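## Task

Put the bone wrench, the sanding block, the wooden mallet and the thread snips in the wooden tray, each in a separate pocket and resting on that pocket's bottom, lying in the pose and with the orientation shown in the reference image 'manual'. Each item is judged on its own, and nothing may end up toppled.

## Robot and tools

ROBOT. A single six-joint arm carries a parallel gripper. In every row and every per-joint list in the results, the joints come in this order: shoulder pan, shoulder lift, elbow, wrist 1, wrist 2, wrist 3. The fingers point along the gripper's +z axis and close along its y axis. end_effector_position is the spot between the pads when shut. Closed fingertips reach about 19 mm past it, open ones about 6 mm. A block sticks out roughly 10 cm toward the gripper's +x and turns with it, so watch its clearance.

FRAME. Everything is in the scene frame. Its origin is on the table top under the arm base, +z is up, and +y is to the left when facing along +x. The base sits at (0, 0, +0.123) m with quat_wxyz (+0.914, +0.404, +0.005, -0.035), so it is tilted. Reported hand pose can be off by a few centimetres.

execute_actions(actions, cameras). actions is a list of actions. Each action is a list of up to 15 rows, one per 1/30 s step. If there are fewer rows, the last row is held to fill 15 steps. A row has 9 numbers in [-1, 1]:
- First six: joint offsets in the joint order above. 1.0 = 2.222 rad. Each offset counts from the Joint targets at the start of that action, not from the previous row. Repeating an offset in a new action moves the joint further.
- Seventh, gripper position, absolute: +1 is fully open (85 mm), about -0.8 is where the pads touch, -1 squeezes until blocked.
- Eighth, force_limit, and ninth, speed: absolute settings. Speed -1 is about 20 mm/s, 0 about 85 and +1 about 150. Both start at +1.
Stated joint ranges are ±6.283 rad, except the elbow at ±3.142. An action asking a joint more than 0.010 rad past its range is refused. The cameras argument takes names or ["all"]. Images come back only for an empty actions list or when cameras are requested.

move(target, speed, blend, stop_force, zero, blocking, cameras). target is one 9-number row, or a list of up to 15 rows, laid out like an execute_actions row. Every row's joint offsets count from the Joint targets at the move's start, not from the previous row. speed is in rad/s, 0.01 to 3.14, default 0.5, and caps the joint that travels furthest. Give one value, or one per target. blend, in rad, rounds corners in a list; 0 stops at each point. stop_force, in N (3 to 120), ends the path on contact; pair it with a low speed. zero (default true) re-zeroes before the move. blocking=false returns after about 0.5 s and cannot be combined with stop_force. The result adds a "move:" line: done, off_target, moving, held or fault, plus limits=held if steps were withheld. Neither done nor off_target tells you about contact. The arm is stiff, so aiming even slightly past a firm contact can cause a fault.

wait(seconds 0 to 10), stop() (brakes a running move; the fingers keep going), zero_wrist_force() (tares the wrist sensor and stop_force), show_instructions() (shows the reference image), zoom_image(camera, region=[x0, y0, x1, y1] in pixels, at most 504 wide and high, from the newest image of that camera), finished_scene(scene = this scene's number; irreversible).

CAMERAS. cam_head_left, cam_head_right, cam_high, cam_low and cam_wrist, each 672x504. Calibrations are given. Fixed cameras may have shifted slightly, and the wrist camera can lag while moving.

MOTION LIMITS. Joint targets move at most 2.43 rad/s and take 0.1 s to get up to speed. Per step, a target stays within 0.651 rad of the measured angle, and the gripper is held under 4 m/s. The arm trails commands by about 0.09 s or 0.17 to 0.22 s, and may overshoot fast moves. After big moves, check Joint targets versus Joint positions and send the remainder.

RESULT LINES. You get end_effector_position (m), end_effector_quat_wxyz, and velocities. Joint positions (rad) and Joint velocities (rad/s) may read "within noise". Joint targets are the base for your next offsets. Tool commands give the current gripper settings. Joint torques are total drive output, where positive means toward a larger angle. Wrist force and Wrist torque are in gripper axes, plus a peak line. There are step readings, object_status and position_measured. object_status: 0 moving, 1 blocked while opening, 2 blocked while closing (a grip), 3 reached the target or the pads met. position_measured is in counts: 3 open, about 78 = 60 mm, 130 = 40 mm, 180 = 20 mm, 230 closed. "joint sent to its limit" and "joint command not followed" flag clamped commands. To keep the gripper unchanged, resend the same last three numbers, since 0 is a real command. Force and speed changes only apply after a position change of at least 0.01.

GRIPPING. Close with position -1 and confirm status 2. A slow close at low force_limit grips gently. Starting wide and closing fast grips much harder.

AVOID. Dropping parts or releasing them while they move. Toppling the container or items. Anything leaving the table. Fast or hard contact with fixed or heavy objects. Squeezing hard on a part that is still supported, or swinging a load quickly. A contact torque at a joint limit (pan 101, lift 102, elbow 82.5, wrist 1 15.9, wrist 2 15.2, wrist 3 16.2 N m) or an outside force near 150 N causes a 10 s stop. If a grip then pins the arm, open first. Motors above 70 °C show MOTOR HOT. At 85 °C the brakes lock for 30 s or more, so don't hold loads or push for long. Random small nudges may disturb loose objects.

Each tool is called after "Emit:" by a JSON object that holds its "api" and its "payload".

Reference images:

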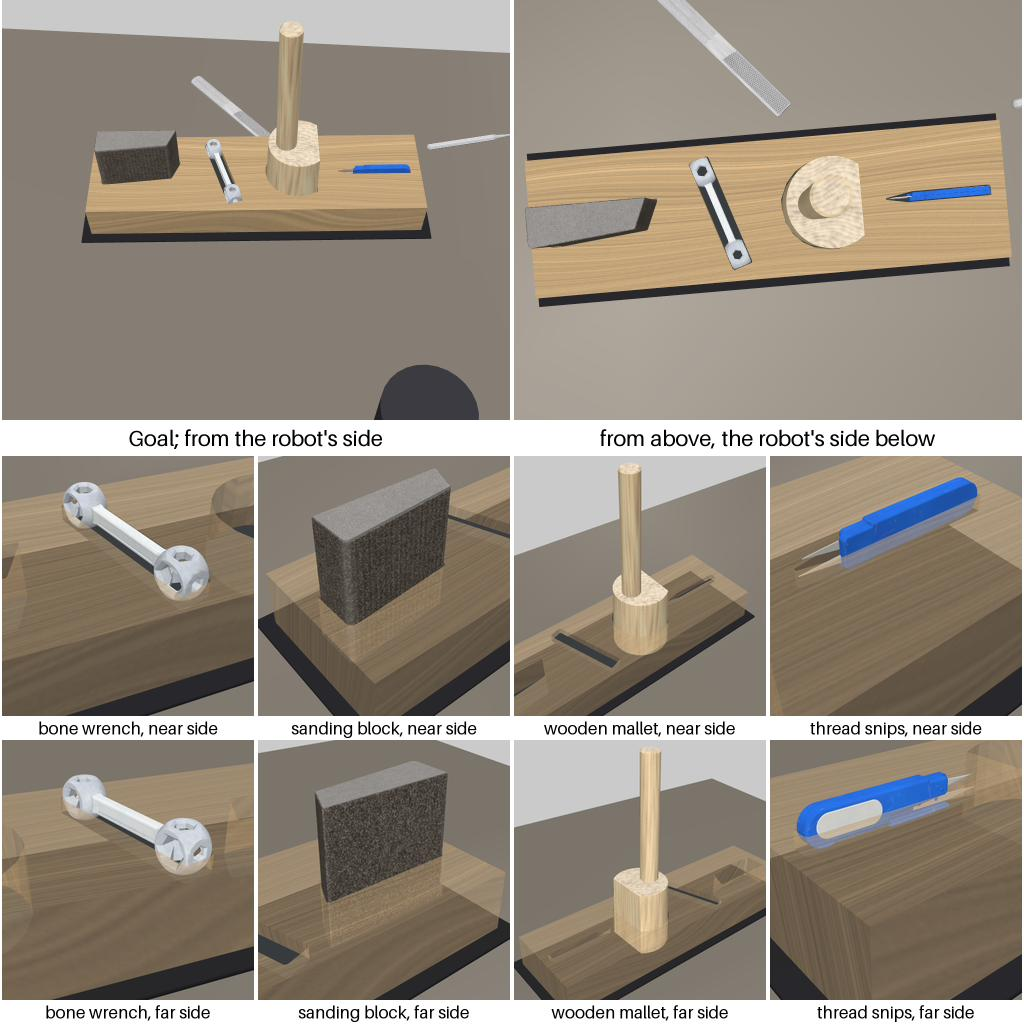

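## Session

Emit:
{"api": "execute_actions", "payload": {"actions": []}}

Scene clock: 0.00 s.
end_effector_position=(+0.3448, +0.2187, +0.1816) position_measured=3 object_status=3 end_effector_quat_wxyz=(-0.121, -0.350, +0.899, -0.233)
Joint positions: [0.721 -0.534 1.695 -1.473 -2.403 0.549]
Joint velocities: within noise
Joint torques (N m): no reading
Wrist force (N): no reading
Wrist torque (N m): no reading
Wrist force, peak (N): no reading
Joint targets: [0.721 -0.534 1.695 -1.473 -2.403 0.549]
Tool commands: gripper/position=+1.0 gripper/force_limit=+1.0 gripper/speed=+1.0
camera_calibration:
cam_wrist: T_world_to_cam=[[-0.677401, 0.657999, -0.328885, 0.160079], [0.707932, 0.704621, -0.0483875, -0.3734], [0.1999, -0.265606, -0.94313, 0.28995], [0, 0, 0, 1]] pos_world=[0.314818, 0.234786, 0.30804]

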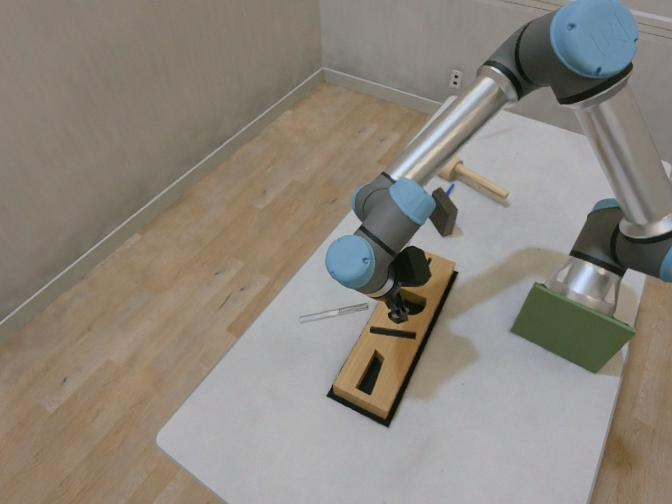

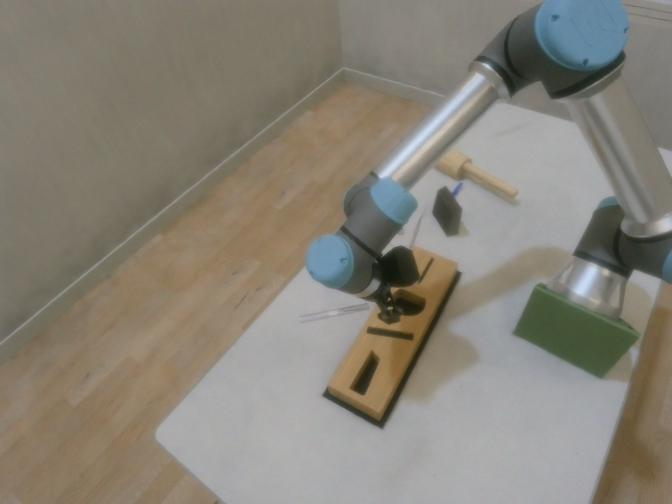

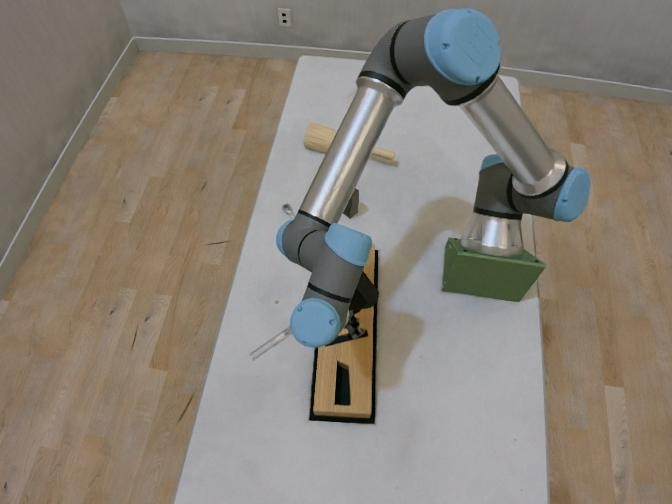

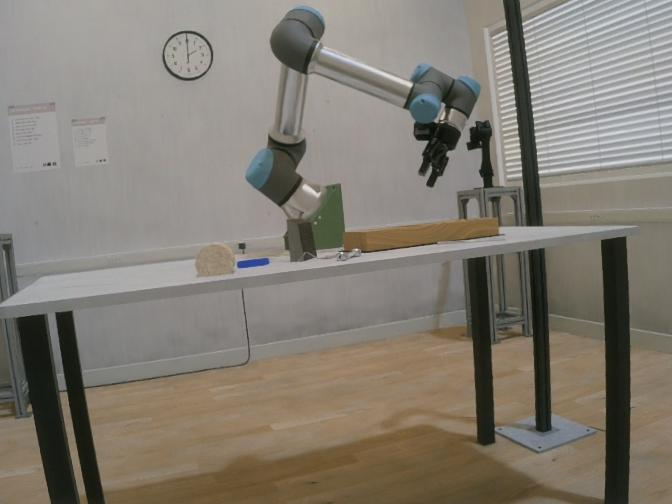

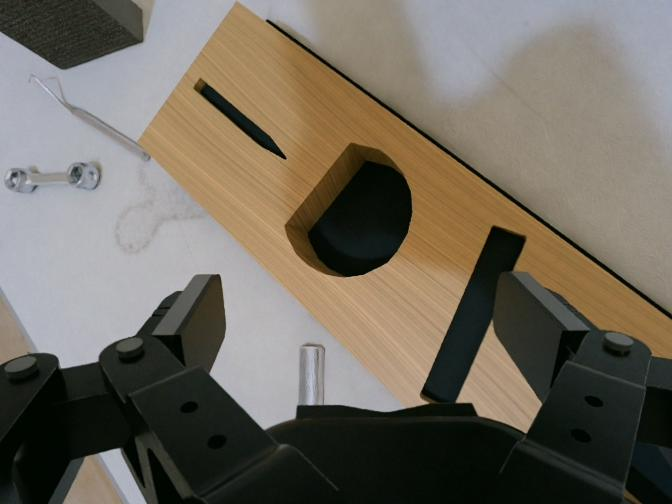

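Emit:
{"api": "move", "payload": {"target": [0.1085, -0.0937, -0.0916, -0.0597, 0.1630, 0.9386, 1, 1, 1], "speed": 0.8, "cameras": ["cam_wrist", "cam_head_left", "cam_high"]}}

Scene clock: 64.93 s.
end_effector_position=(+0.3167, +0.3197, +0.4004) position_measured=3 object_status=3 end_effector_quat_wxyz=(+0.000, +0.707, +0.707, +0.001)
Joint positions: [0.963 -0.742 1.492 -1.606 -2.041 2.634]
Joint torques (N m): [4.87 -11.44 -6.81 -0.55 -1.53 1.35]
Wrist force (N): [0.2 -1.3 -1.6]
Wrist torque (N m): [-0.22 -0.04 0.02]
Wrist force, peak (N): [0.1 -1.5 -2.4]
Joint targets: [0.962 -0.742 1.492 -1.606 -2.041 2.634]
move: done
camera_calibration:
cam_wrist: T_world_to_cam=[[0.999888, -0.00950993, 0.0115771, -0.307555], [-0.012978, -0.935864, 0.352123, 0.178364], [0.00748592, -0.352234, -0.935882, 0.614452], [0, 0, 0, 1]] pos_world=[0.305235, 0.380431, 0.515809]
Images, in order (width x height): cam_head_left 672x504, cam_high 672x504, cam_wrist 672x504.

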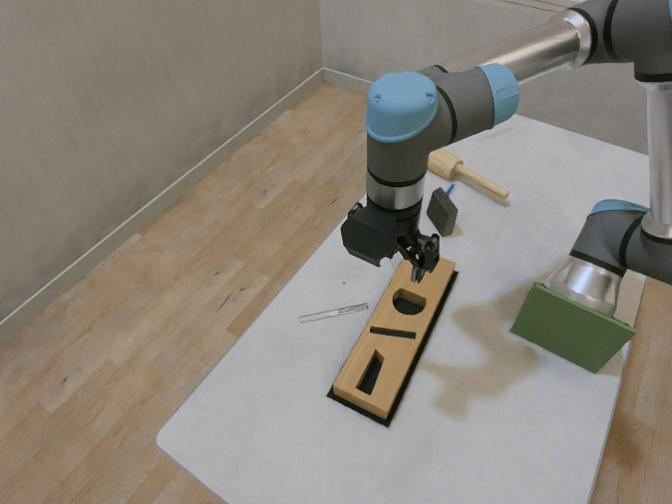

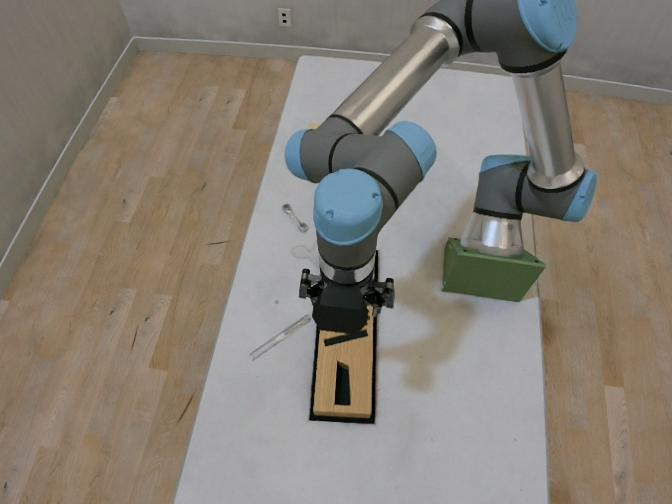

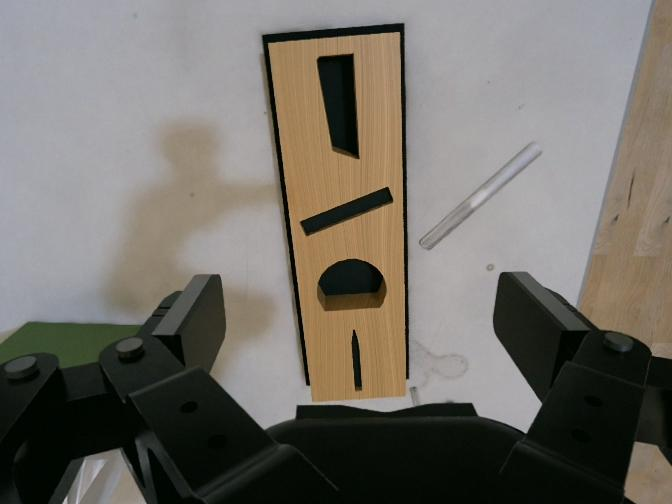

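Emit:
{"api": "zoom_image", "payload": {"camera": "cam_wrist", "region": [255, 15, 415, 175]}}

Emit:
{"api": "zoom_image", "payload": {"camera": "cam_wrist", "region": [275, 170, 435, 330]}}

Emit:
{"api": "zoom_image", "payload": {"camera": "cam_wrist", "region": [290, 300, 420, 410]}}

Scaled by 3.150 from the camera's 672x504 image, which has a finer 960x720 frame.

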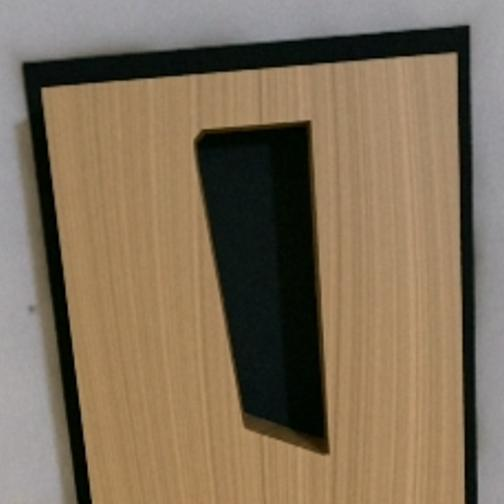

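Scaled by 3.150 from the camera's 672x504 image, which has a finer 960x720 frame.

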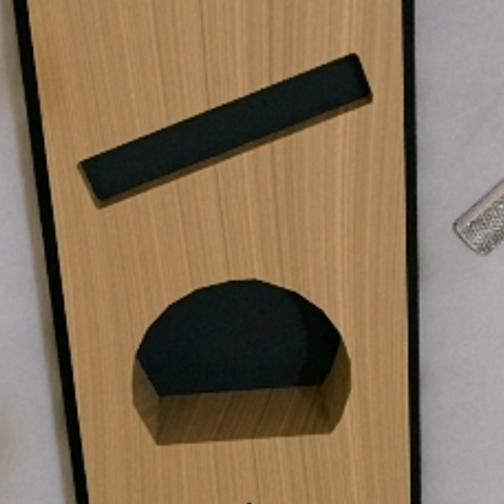

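Scaled by 3.877 from the camera's 672x504 image, which has a finer 960x720 frame.

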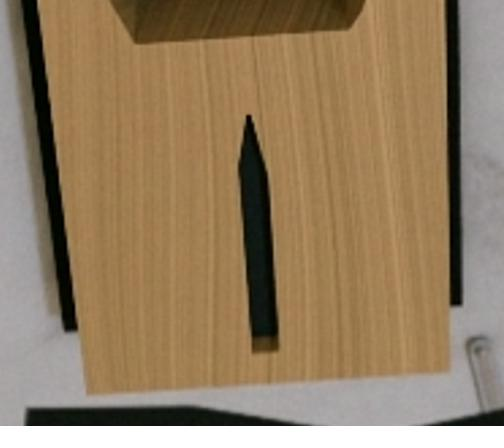

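Emit:
{"api": "move", "payload": {"target": [-0.2311, -0.3313, 0.0842, 0.1065, -0.1258, -0.2393, 1, 1, 1], "speed": 0.6, "cameras": ["all"]}}

Scene clock: 166.40 s.
end_effector_position=(+0.4195, -0.1400, +0.4200) position_measured=3 object_status=3 end_effector_quat_wxyz=(+0.000, +0.707, +0.707, +0.000)
Joint positions: [0.449 -1.478 1.679 -1.369 -2.32 2.103]
Joint torques (N m): [17.09 -17.59 -28.09 -4.72 1.26 -0.89]
Wrist force (N): [0.6 -1.5 -1.0]
Wrist torque (N m): [-0.27 -0.17 0.14]
Wrist force, peak (N): [5.8 -6.3 -0.2]
Joint targets: [0.449 -1.478 1.679 -1.369 -2.320 2.102]
move: done
camera_calibration:
cam_wrist: T_world_to_cam=[[0.999896, -0.00943939, 0.0109095, -0.414682], [-0.0126769, -0.935863, 0.352136, -0.257455], [0.00688582, -0.352237, -0.935885, 0.470386], [0, 0, 0, 1]] pos_world=[0.408136, -0.0791694, 0.53541]

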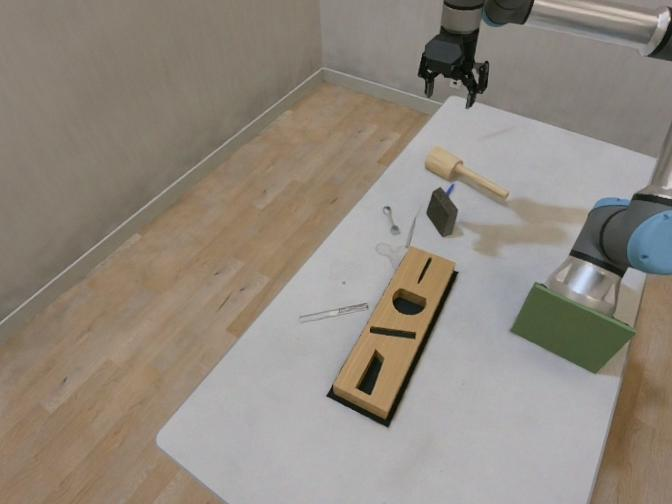

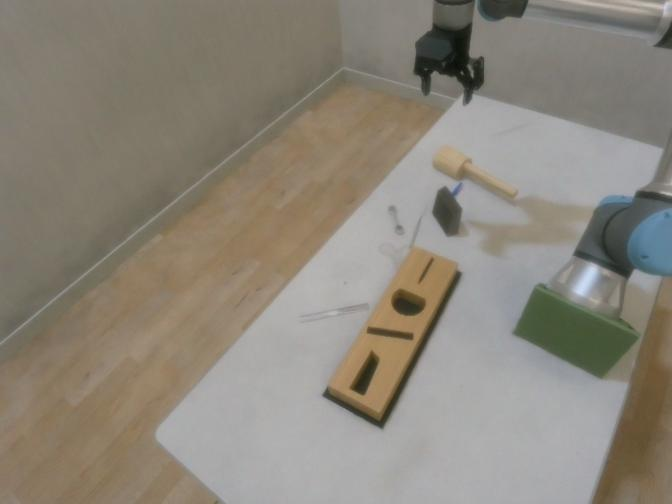

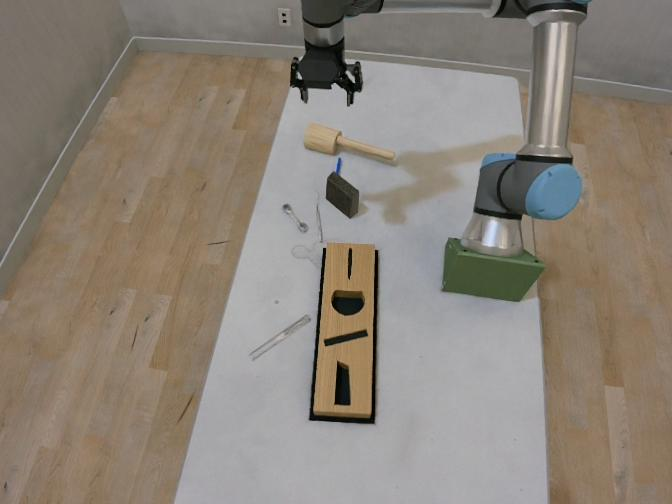

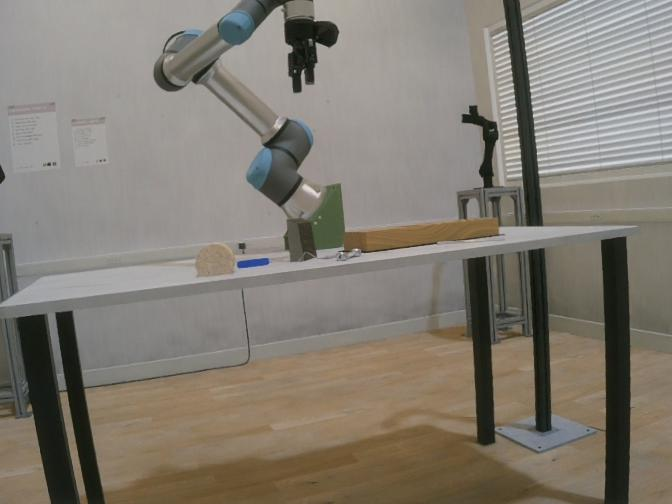

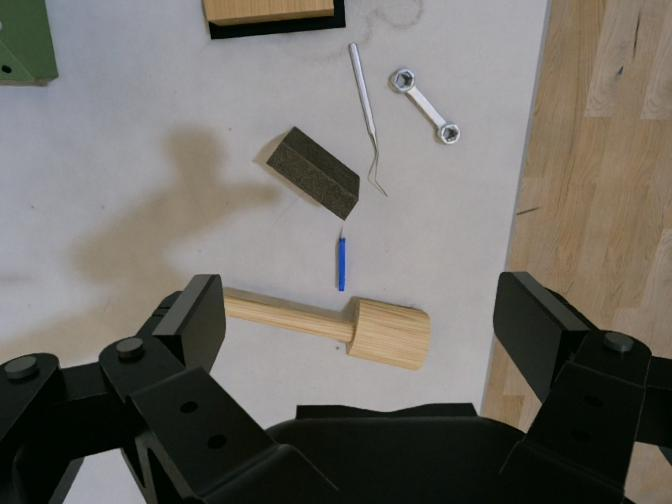

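Emit:
{"api": "zoom_image", "payload": {"camera": "cam_wrist", "region": [255, 110, 375, 240]}}

Emit:
{"api": "zoom_image", "payload": {"camera": "cam_wrist", "region": [380, 55, 470, 155]}}

Emit:
{"api": "zoom_image", "payload": {"camera": "cam_wrist", "region": [310, 200, 380, 300]}}

Emit:
{"api": "zoom_image", "payload": {"camera": "cam_wrist", "region": [215, 270, 445, 390]}}

Emit:
{"api": "zoom_image", "payload": {"camera": "cam_low", "region": [180, 200, 380, 300]}}

Emit:
{"api": "zoom_image", "payload": {"camera": "cam_head_left", "region": [400, 130, 520, 260]}}

Scaled by 3.877 from the camera's 672x504 image, which has a finer 960x720 frame.

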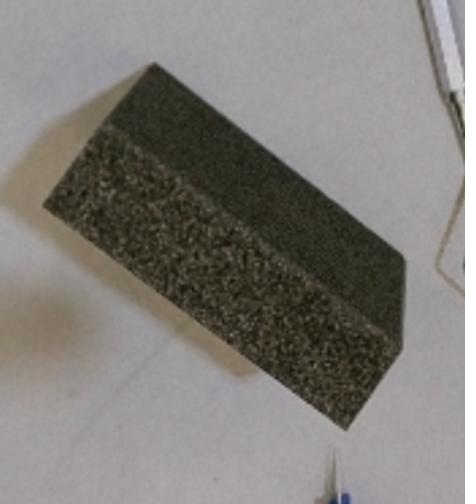

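Scaled by 5.040 from the camera's 672x504 image, which has a finer 960x720 frame.

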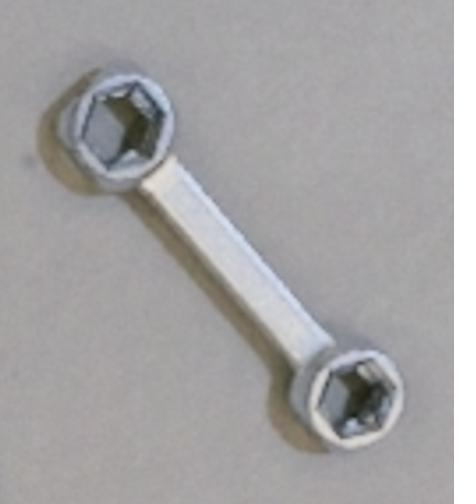

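Scaled by 5.040 from the camera's 672x504 image, which has a finer 960x720 frame.

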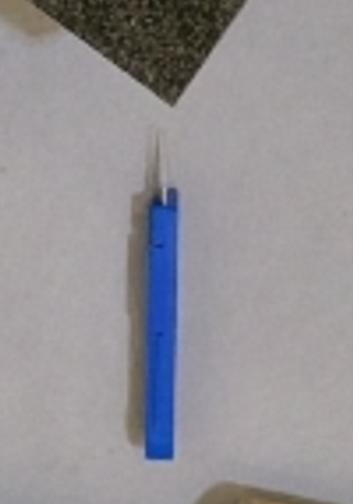

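Scaled by 2.191 from the camera's 672x504 image, which has a finer 960x720 frame.

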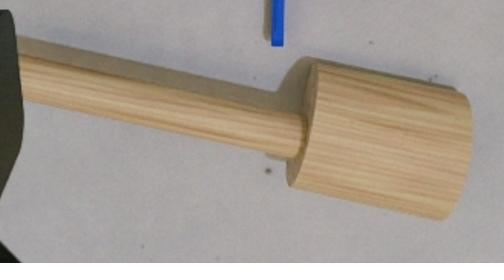

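Scaled by 2.520 from the camera's 672x504 image, which has a finer 960x720 frame.

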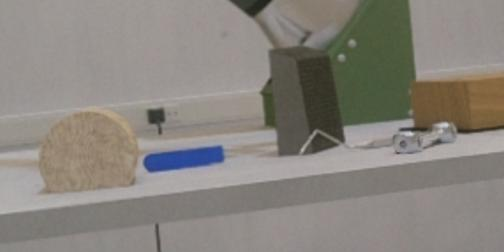

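Scaled by 3.877 from the camera's 672x504 image, which has a finer 960x720 frame.

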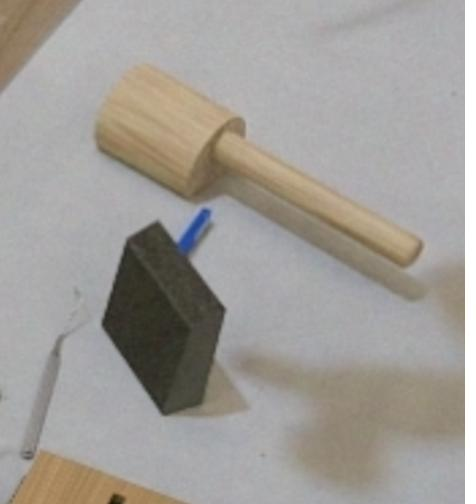

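Emit:
{"api": "zoom_image", "payload": {"camera": "cam_low", "region": [225, 240, 315, 285]}}

Emit:
{"api": "zoom_image", "payload": {"camera": "cam_head_left", "region": [430, 175, 470, 215]}}

Emit:
{"api": "zoom_image", "payload": {"camera": "cam_high", "region": [320, 145, 365, 190]}}

Emit:
{"api": "zoom_image", "payload": {"camera": "cam_wrist", "region": [325, 215, 365, 300]}}

Scaled by 5.600 from the camera's 672x504 image, which has a finer 960x720 frame.

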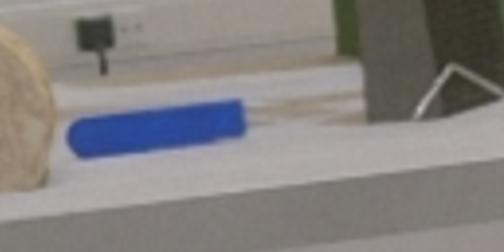

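Scaled by 12.600 from the camera's 672x504 image, which has a finer 960x720 frame.

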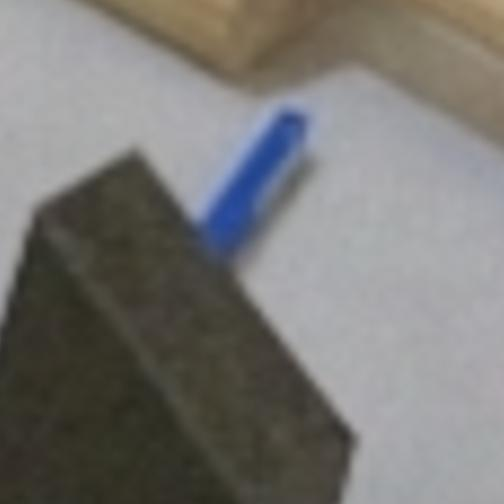

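Scaled by 11.200 from the camera's 672x504 image, which has a finer 960x720 frame.

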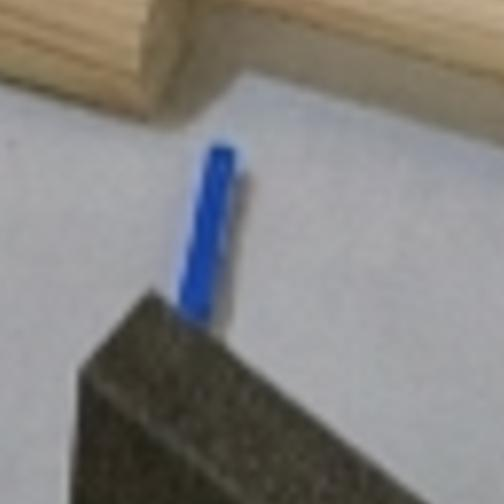

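Scaled by 5.929 from the camera's 672x504 image, which has a finer 960x720 frame.

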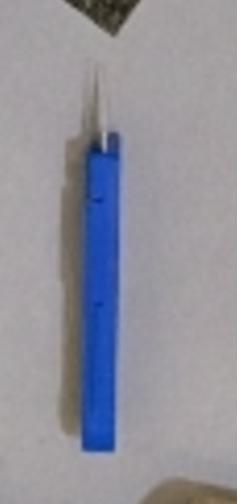

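Emit:
{"api": "execute_actions", "payload": {"actions": [], "cameras": ["all"]}}

Emit:
{"api": "show_instructions", "payload": {}}

Scene clock: 371.03 s.
end_effector_position=(+0.4195, -0.1401, +0.4201) position_measured=3 object_status=3 end_effector_quat_wxyz=(+0.000, +0.707, +0.707, +0.000)
Joint positions: [0.449 -1.478 1.679 -1.369 -2.32 2.102]
Joint velocities: within noise
Joint torques (N m): [6.45 -17.68 -28.69 -4.88 -1.47 -0.95]
Wrist force (N): [0.7 -1.4 -1.1]
Wrist torque (N m): [-0.25 -0.19 0.14]
Wrist force, peak (N): [0.8 -1.6 -1.2]
Joint targets: [0.449 -1.478 1.679 -1.369 -2.320 2.102]
Tool commands: gripper/position=+1.0 gripper/force_limit=+1.0 gripper/speed=+1.0
camera_calibration:
cam_wrist: T_world_to_cam=[[0.999893, -0.00946393, 0.0111324, -0.414805], [-0.0127784, -0.935863, 0.352131, -0.257634], [0.00708586, -0.352236, -0.935884, 0.470327], [0, 0, 0, 1]] pos_world=[0.408136, -0.0793694, 0.53551]

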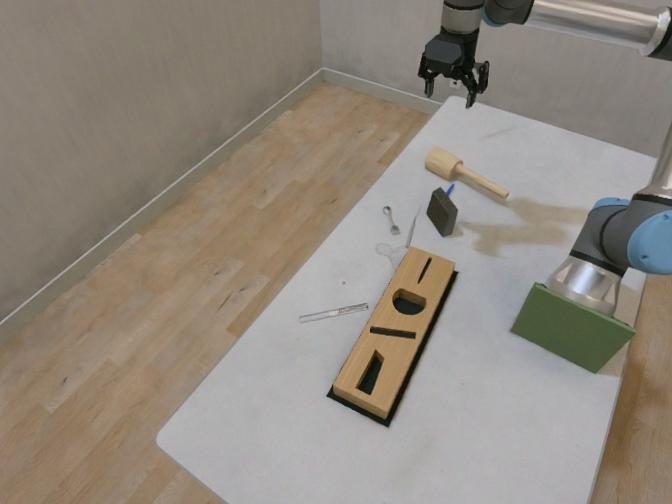

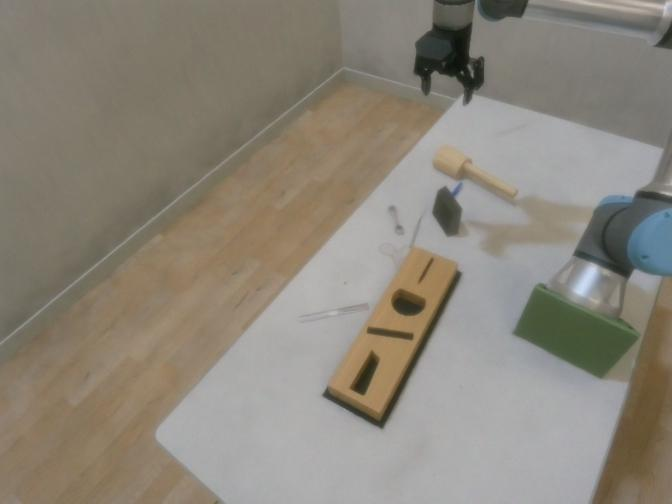

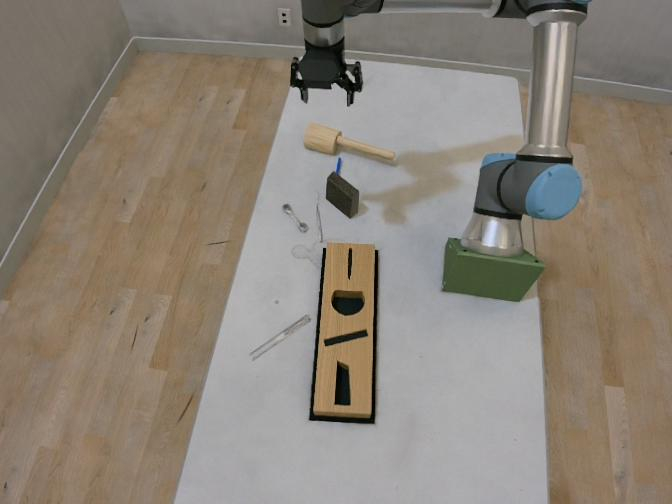

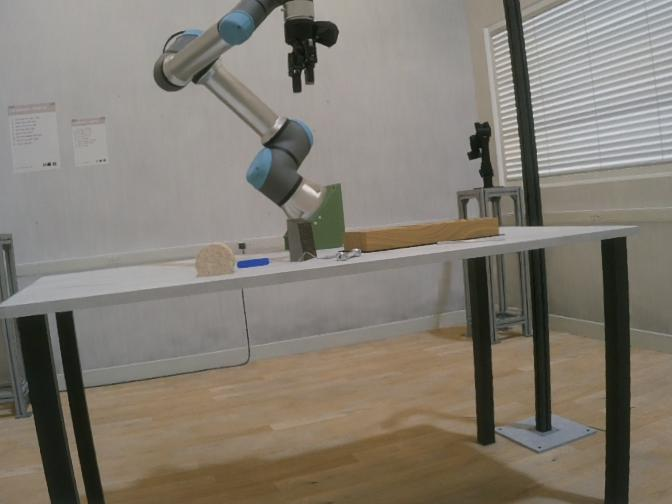

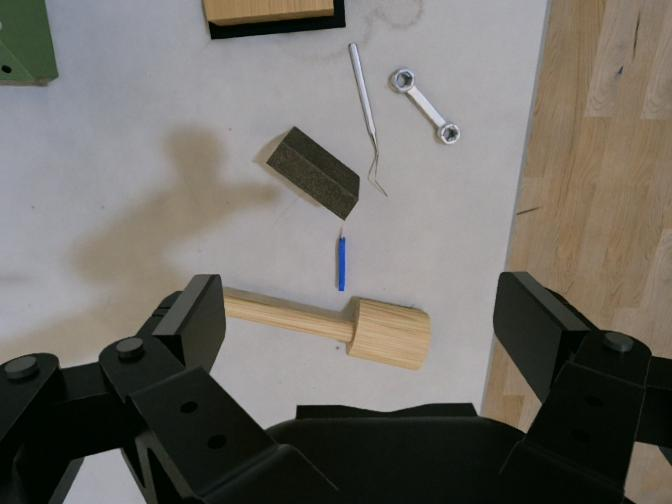

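Reference images for this scene: manual.

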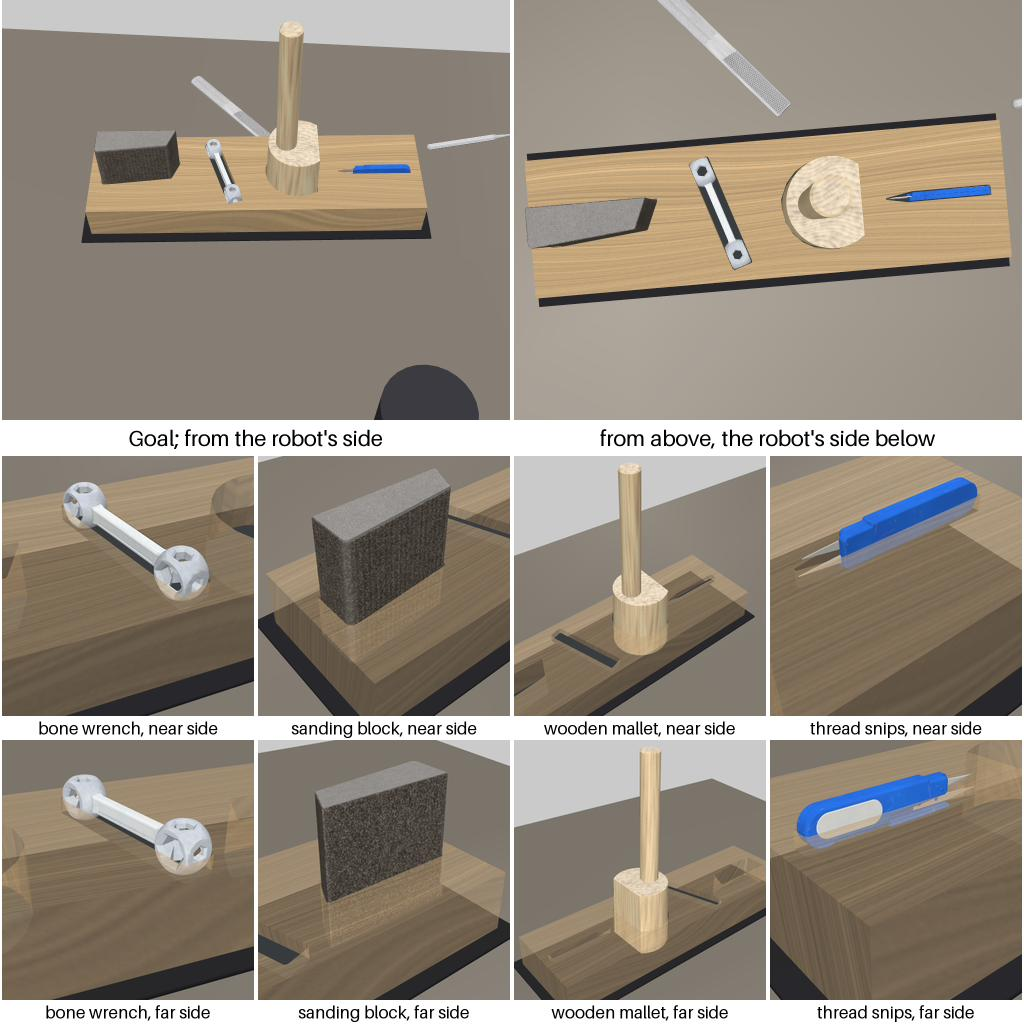

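Emit:
{"api": "zoom_image", "payload": {"camera": "cam_wrist", "region": [310, 210, 380, 300]}}

Emit:
{"api": "zoom_image", "payload": {"camera": "cam_head_left", "region": [400, 140, 520, 250]}}

Emit:
{"api": "zoom_image", "payload": {"camera": "cam_low", "region": [180, 200, 370, 300]}}

Emit:
{"api": "zoom_image", "payload": {"camera": "cam_high", "region": [270, 110, 410, 260]}}

Scaled by 5.600 from the camera's 672x504 image, which has a finer 960x720 frame.

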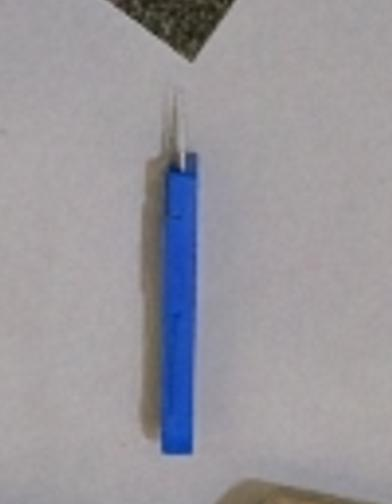

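Scaled by 4.200 from the camera's 672x504 image, which has a finer 960x720 frame.

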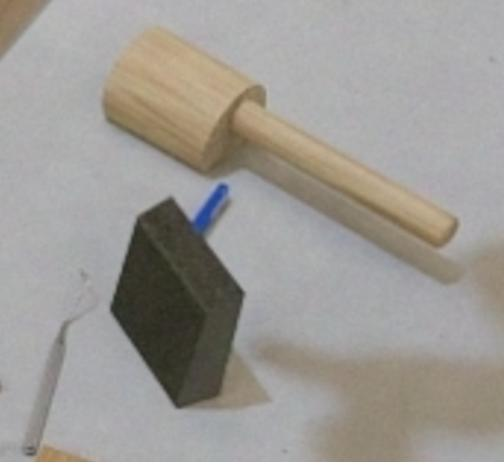

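Scaled by 2.653 from the camera's 672x504 image, which has a finer 960x720 frame.

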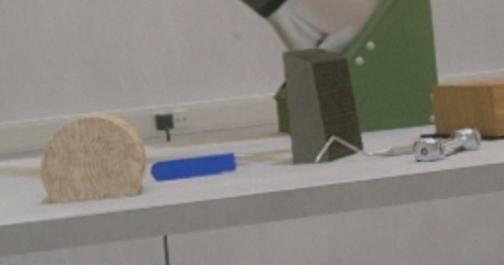

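Scaled by 3.360 from the camera's 672x504 image, which has a finer 960x720 frame.

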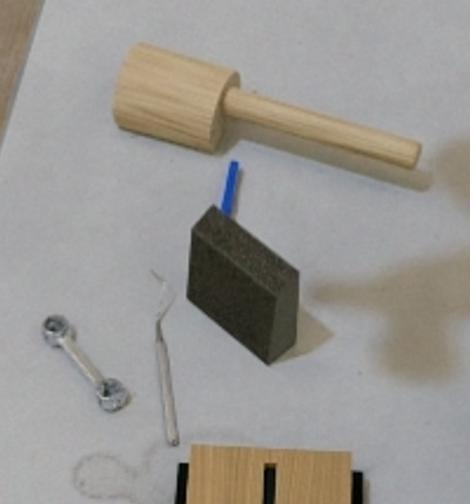

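Emit:
{"api": "zoom_image", "payload": {"camera": "cam_head_left", "region": [435, 175, 465, 205]}}

Emit:
{"api": "zoom_image", "payload": {"camera": "cam_head_right", "region": [440, 172, 470, 202]}}

Emit:
{"api": "zoom_image", "payload": {"camera": "cam_high", "region": [325, 150, 355, 180]}}

Emit:
{"api": "zoom_image", "payload": {"camera": "cam_low", "region": [230, 245, 300, 280]}}

Emit:
{"api": "zoom_image", "payload": {"camera": "cam_wrist", "region": [325, 218, 360, 253]}}

Emit:
{"api": "zoom_image", "payload": {"camera": "cam_wrist", "region": [325, 258, 360, 293]}}

Scaled by 16.800 from the camera's 672x504 image, which has a finer 960x720 frame.

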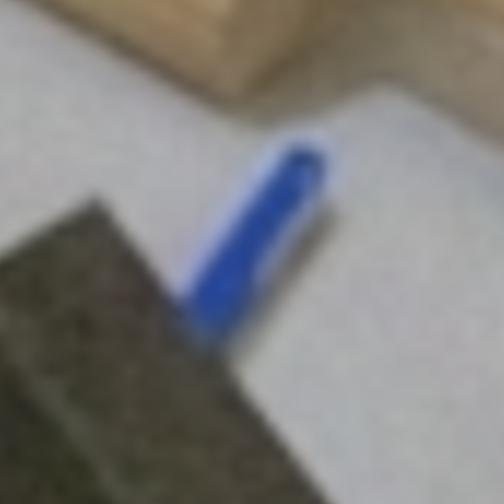

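Scaled by 16.800 from the camera's 672x504 image, which has a finer 960x720 frame.

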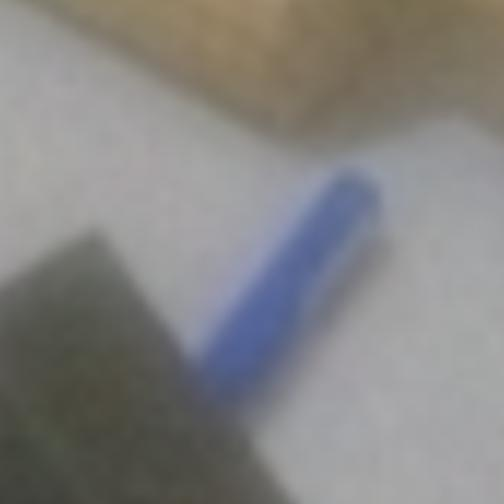

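Scaled by 16.800 from the camera's 672x504 image, which has a finer 960x720 frame.

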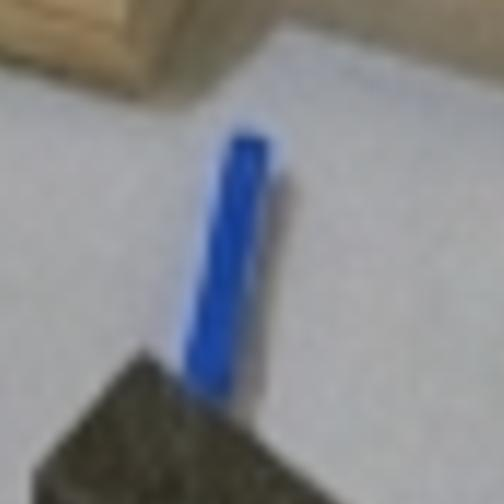

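Scaled by 7.200 from the camera's 672x504 image, which has a finer 960x720 frame.

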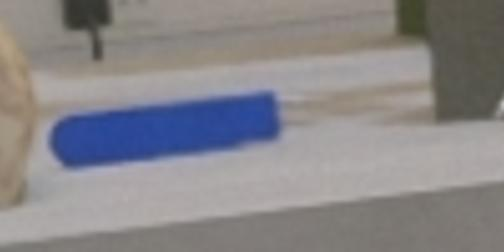

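Scaled by 14.400 from the camera's 672x504 image, which has a finer 960x720 frame.

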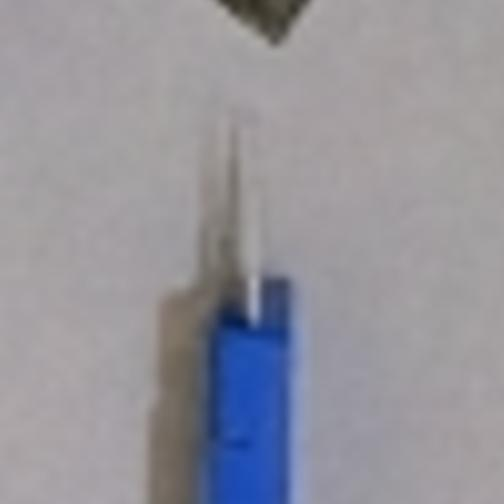

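Scaled by 14.400 from the camera's 672x504 image, which has a finer 960x720 frame.

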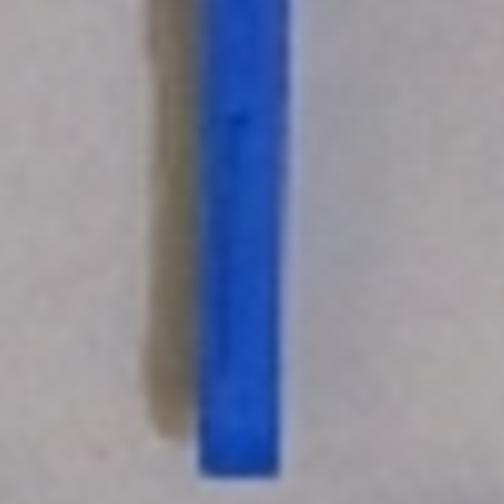

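Emit:
{"api": "move", "payload": {"target": [-0.25576, -0.10284, 0.22385, -0.38488, -0.03011, -0.36301, -1, 0, 0], "speed": 0.8, "cameras": ["cam_wrist"]}}

Scene clock: 798.27 s.
end_effector_position=(+0.3998, -0.2803, +0.2001) position_measured=232 object_status=3 end_effector_quat_wxyz=(+0.000, +0.707, +0.707, +0.000)
Joint positions: [-0.119 -1.707 2.176 -2.224 -2.387 1.296]
Joint torques (N m): [15.11 -3.71 -12.91 -3.29 1.68 -1.21]
Wrist force (N): [0.2 -1.8 -0.8]
Wrist torque (N m): [-0.31 -0.13 0.08]
Wrist force, peak (N): [2.0 -2.1 -2.9]
Joint targets: [-0.119 -1.707 2.176 -2.224 -2.387 1.296]
move: done
camera_calibration:
cam_wrist: T_world_to_cam=[[0.999874, -0.0110994, 0.0113252, -0.394496], [-0.0143783, -0.935771, 0.352315, -0.311036], [0.00668726, -0.352434, -0.935813, 0.215277], [0, 0, 0, 1]] pos_world=[0.388535, -0.219566, 0.31551]
Images, in order (width x height): cam_wrist 672x504.

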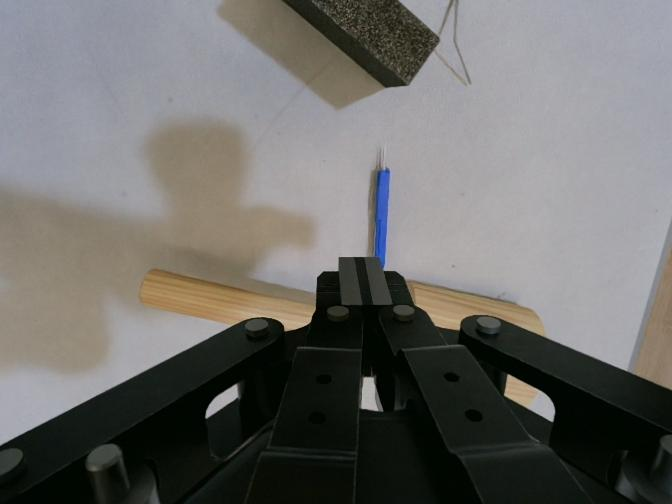

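Emit:
{"api": "move", "payload": {"target": [[-0.14905, 0.11197, 0.08488, -0.33222, 0.04986, -0.19509, -1, 0, 0], [-0.12664, 0.14676, 0.03614, -0.30081, 0.03983, -0.16854, -1, 0, 0], [-0.14905, 0.11197, 0.08488, -0.33222, 0.04986, -0.19509, -1, 0, 0], [0, 0, 0, 0, 0, 0, -1, 0, 0]], "speed": [0.8, 0.1, 0.3, 0.8], "cameras": ["cam_wrist"]}}

Scene clock: 873.73 s.
end_effector_position=(+0.3999, -0.2804, +0.2001) position_measured=232 object_status=3 end_effector_quat_wxyz=(+0.000, +0.707, +0.707, +0.000)
Joint positions: [-0.119 -1.707 2.176 -2.225 -2.387 1.296]
Joint torques (N m): [11.62 -6.56 -2.44 -0.41 1.71 1.12]
Wrist force (N): [0.2 -1.8 -0.9]
Wrist torque (N m): [-0.32 -0.13 0.01]
Wrist force, peak (N): [0.3 -2.2 -2.8]
Joint targets: [-0.119 -1.707 2.176 -2.224 -2.387 1.296]
move: done
camera_calibration:
cam_wrist: T_world_to_cam=[[0.999869, -0.0111794, 0.0116768, -0.394622], [-0.0145777, -0.935738, 0.352395, -0.310976], [0.00698683, -0.352519, -0.935778, 0.215131], [0, 0, 0, 1]] pos_world=[0.388534, -0.219566, 0.315509]
Images, in order (width x height): cam_wrist 672x504.

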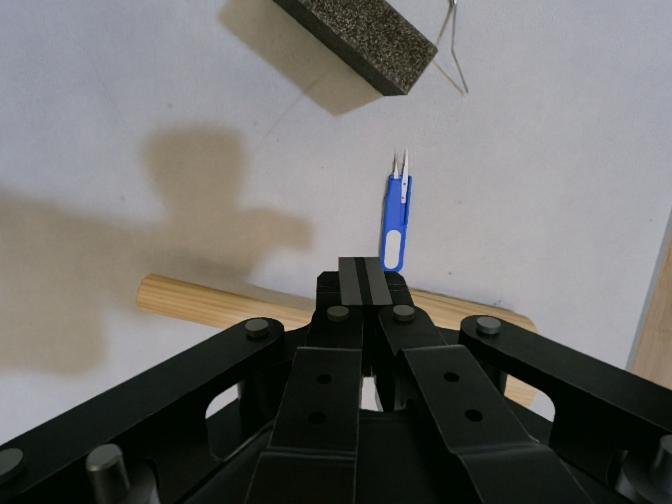

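Emit:
{"api": "zoom_image", "payload": {"camera": "cam_wrist", "region": [340, 140, 450, 280]}}

Scaled by 3.600 from the camera's 672x504 image, which has a finer 960x720 frame.

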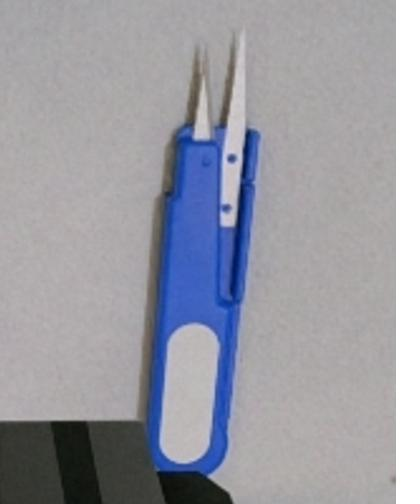

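Emit:
{"api": "move", "payload": {"target": [-0.09154, 0.08816, -0.00036, -0.17615, 0.02570, -0.12489, -0.1, -1, 0], "speed": 0.6, "cameras": ["cam_wrist"]}}

Scene clock: 960.70 s.
end_effector_position=(+0.4377, -0.3150, +0.0997) position_measured=141 object_status=3 end_effector_quat_wxyz=(+0.000, +0.707, +0.707, +0.000)
Joint positions: [-0.323 -1.511 2.176 -2.615 -2.33 1.019]
Joint torques (N m): [32.74 -34.07 -15.85 -3.29 -1.54 -0.9]
Wrist force (N): [0.0 -1.8 -0.8]
Wrist torque (N m): [-0.32 -0.12 0.11]
Wrist force, peak (N): [0.8 -2.9 -2.1]
Joint targets: [-0.323 -1.511 2.176 -2.616 -2.330 1.018]
move: done
camera_calibration:
cam_wrist: T_world_to_cam=[[0.999893, -0.0102514, 0.0104641, -0.431249], [-0.0132786, -0.935934, 0.351925, -0.308054], [0.00618597, -0.352027, -0.93597, 0.109284], [0, 0, 0, 1]] pos_world=[0.426436, -0.254268, 0.215211]
Images, in order (width x height): cam_wrist 672x504.

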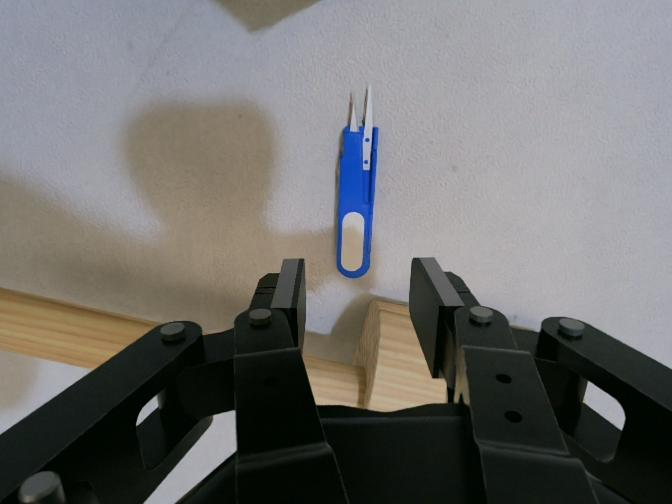

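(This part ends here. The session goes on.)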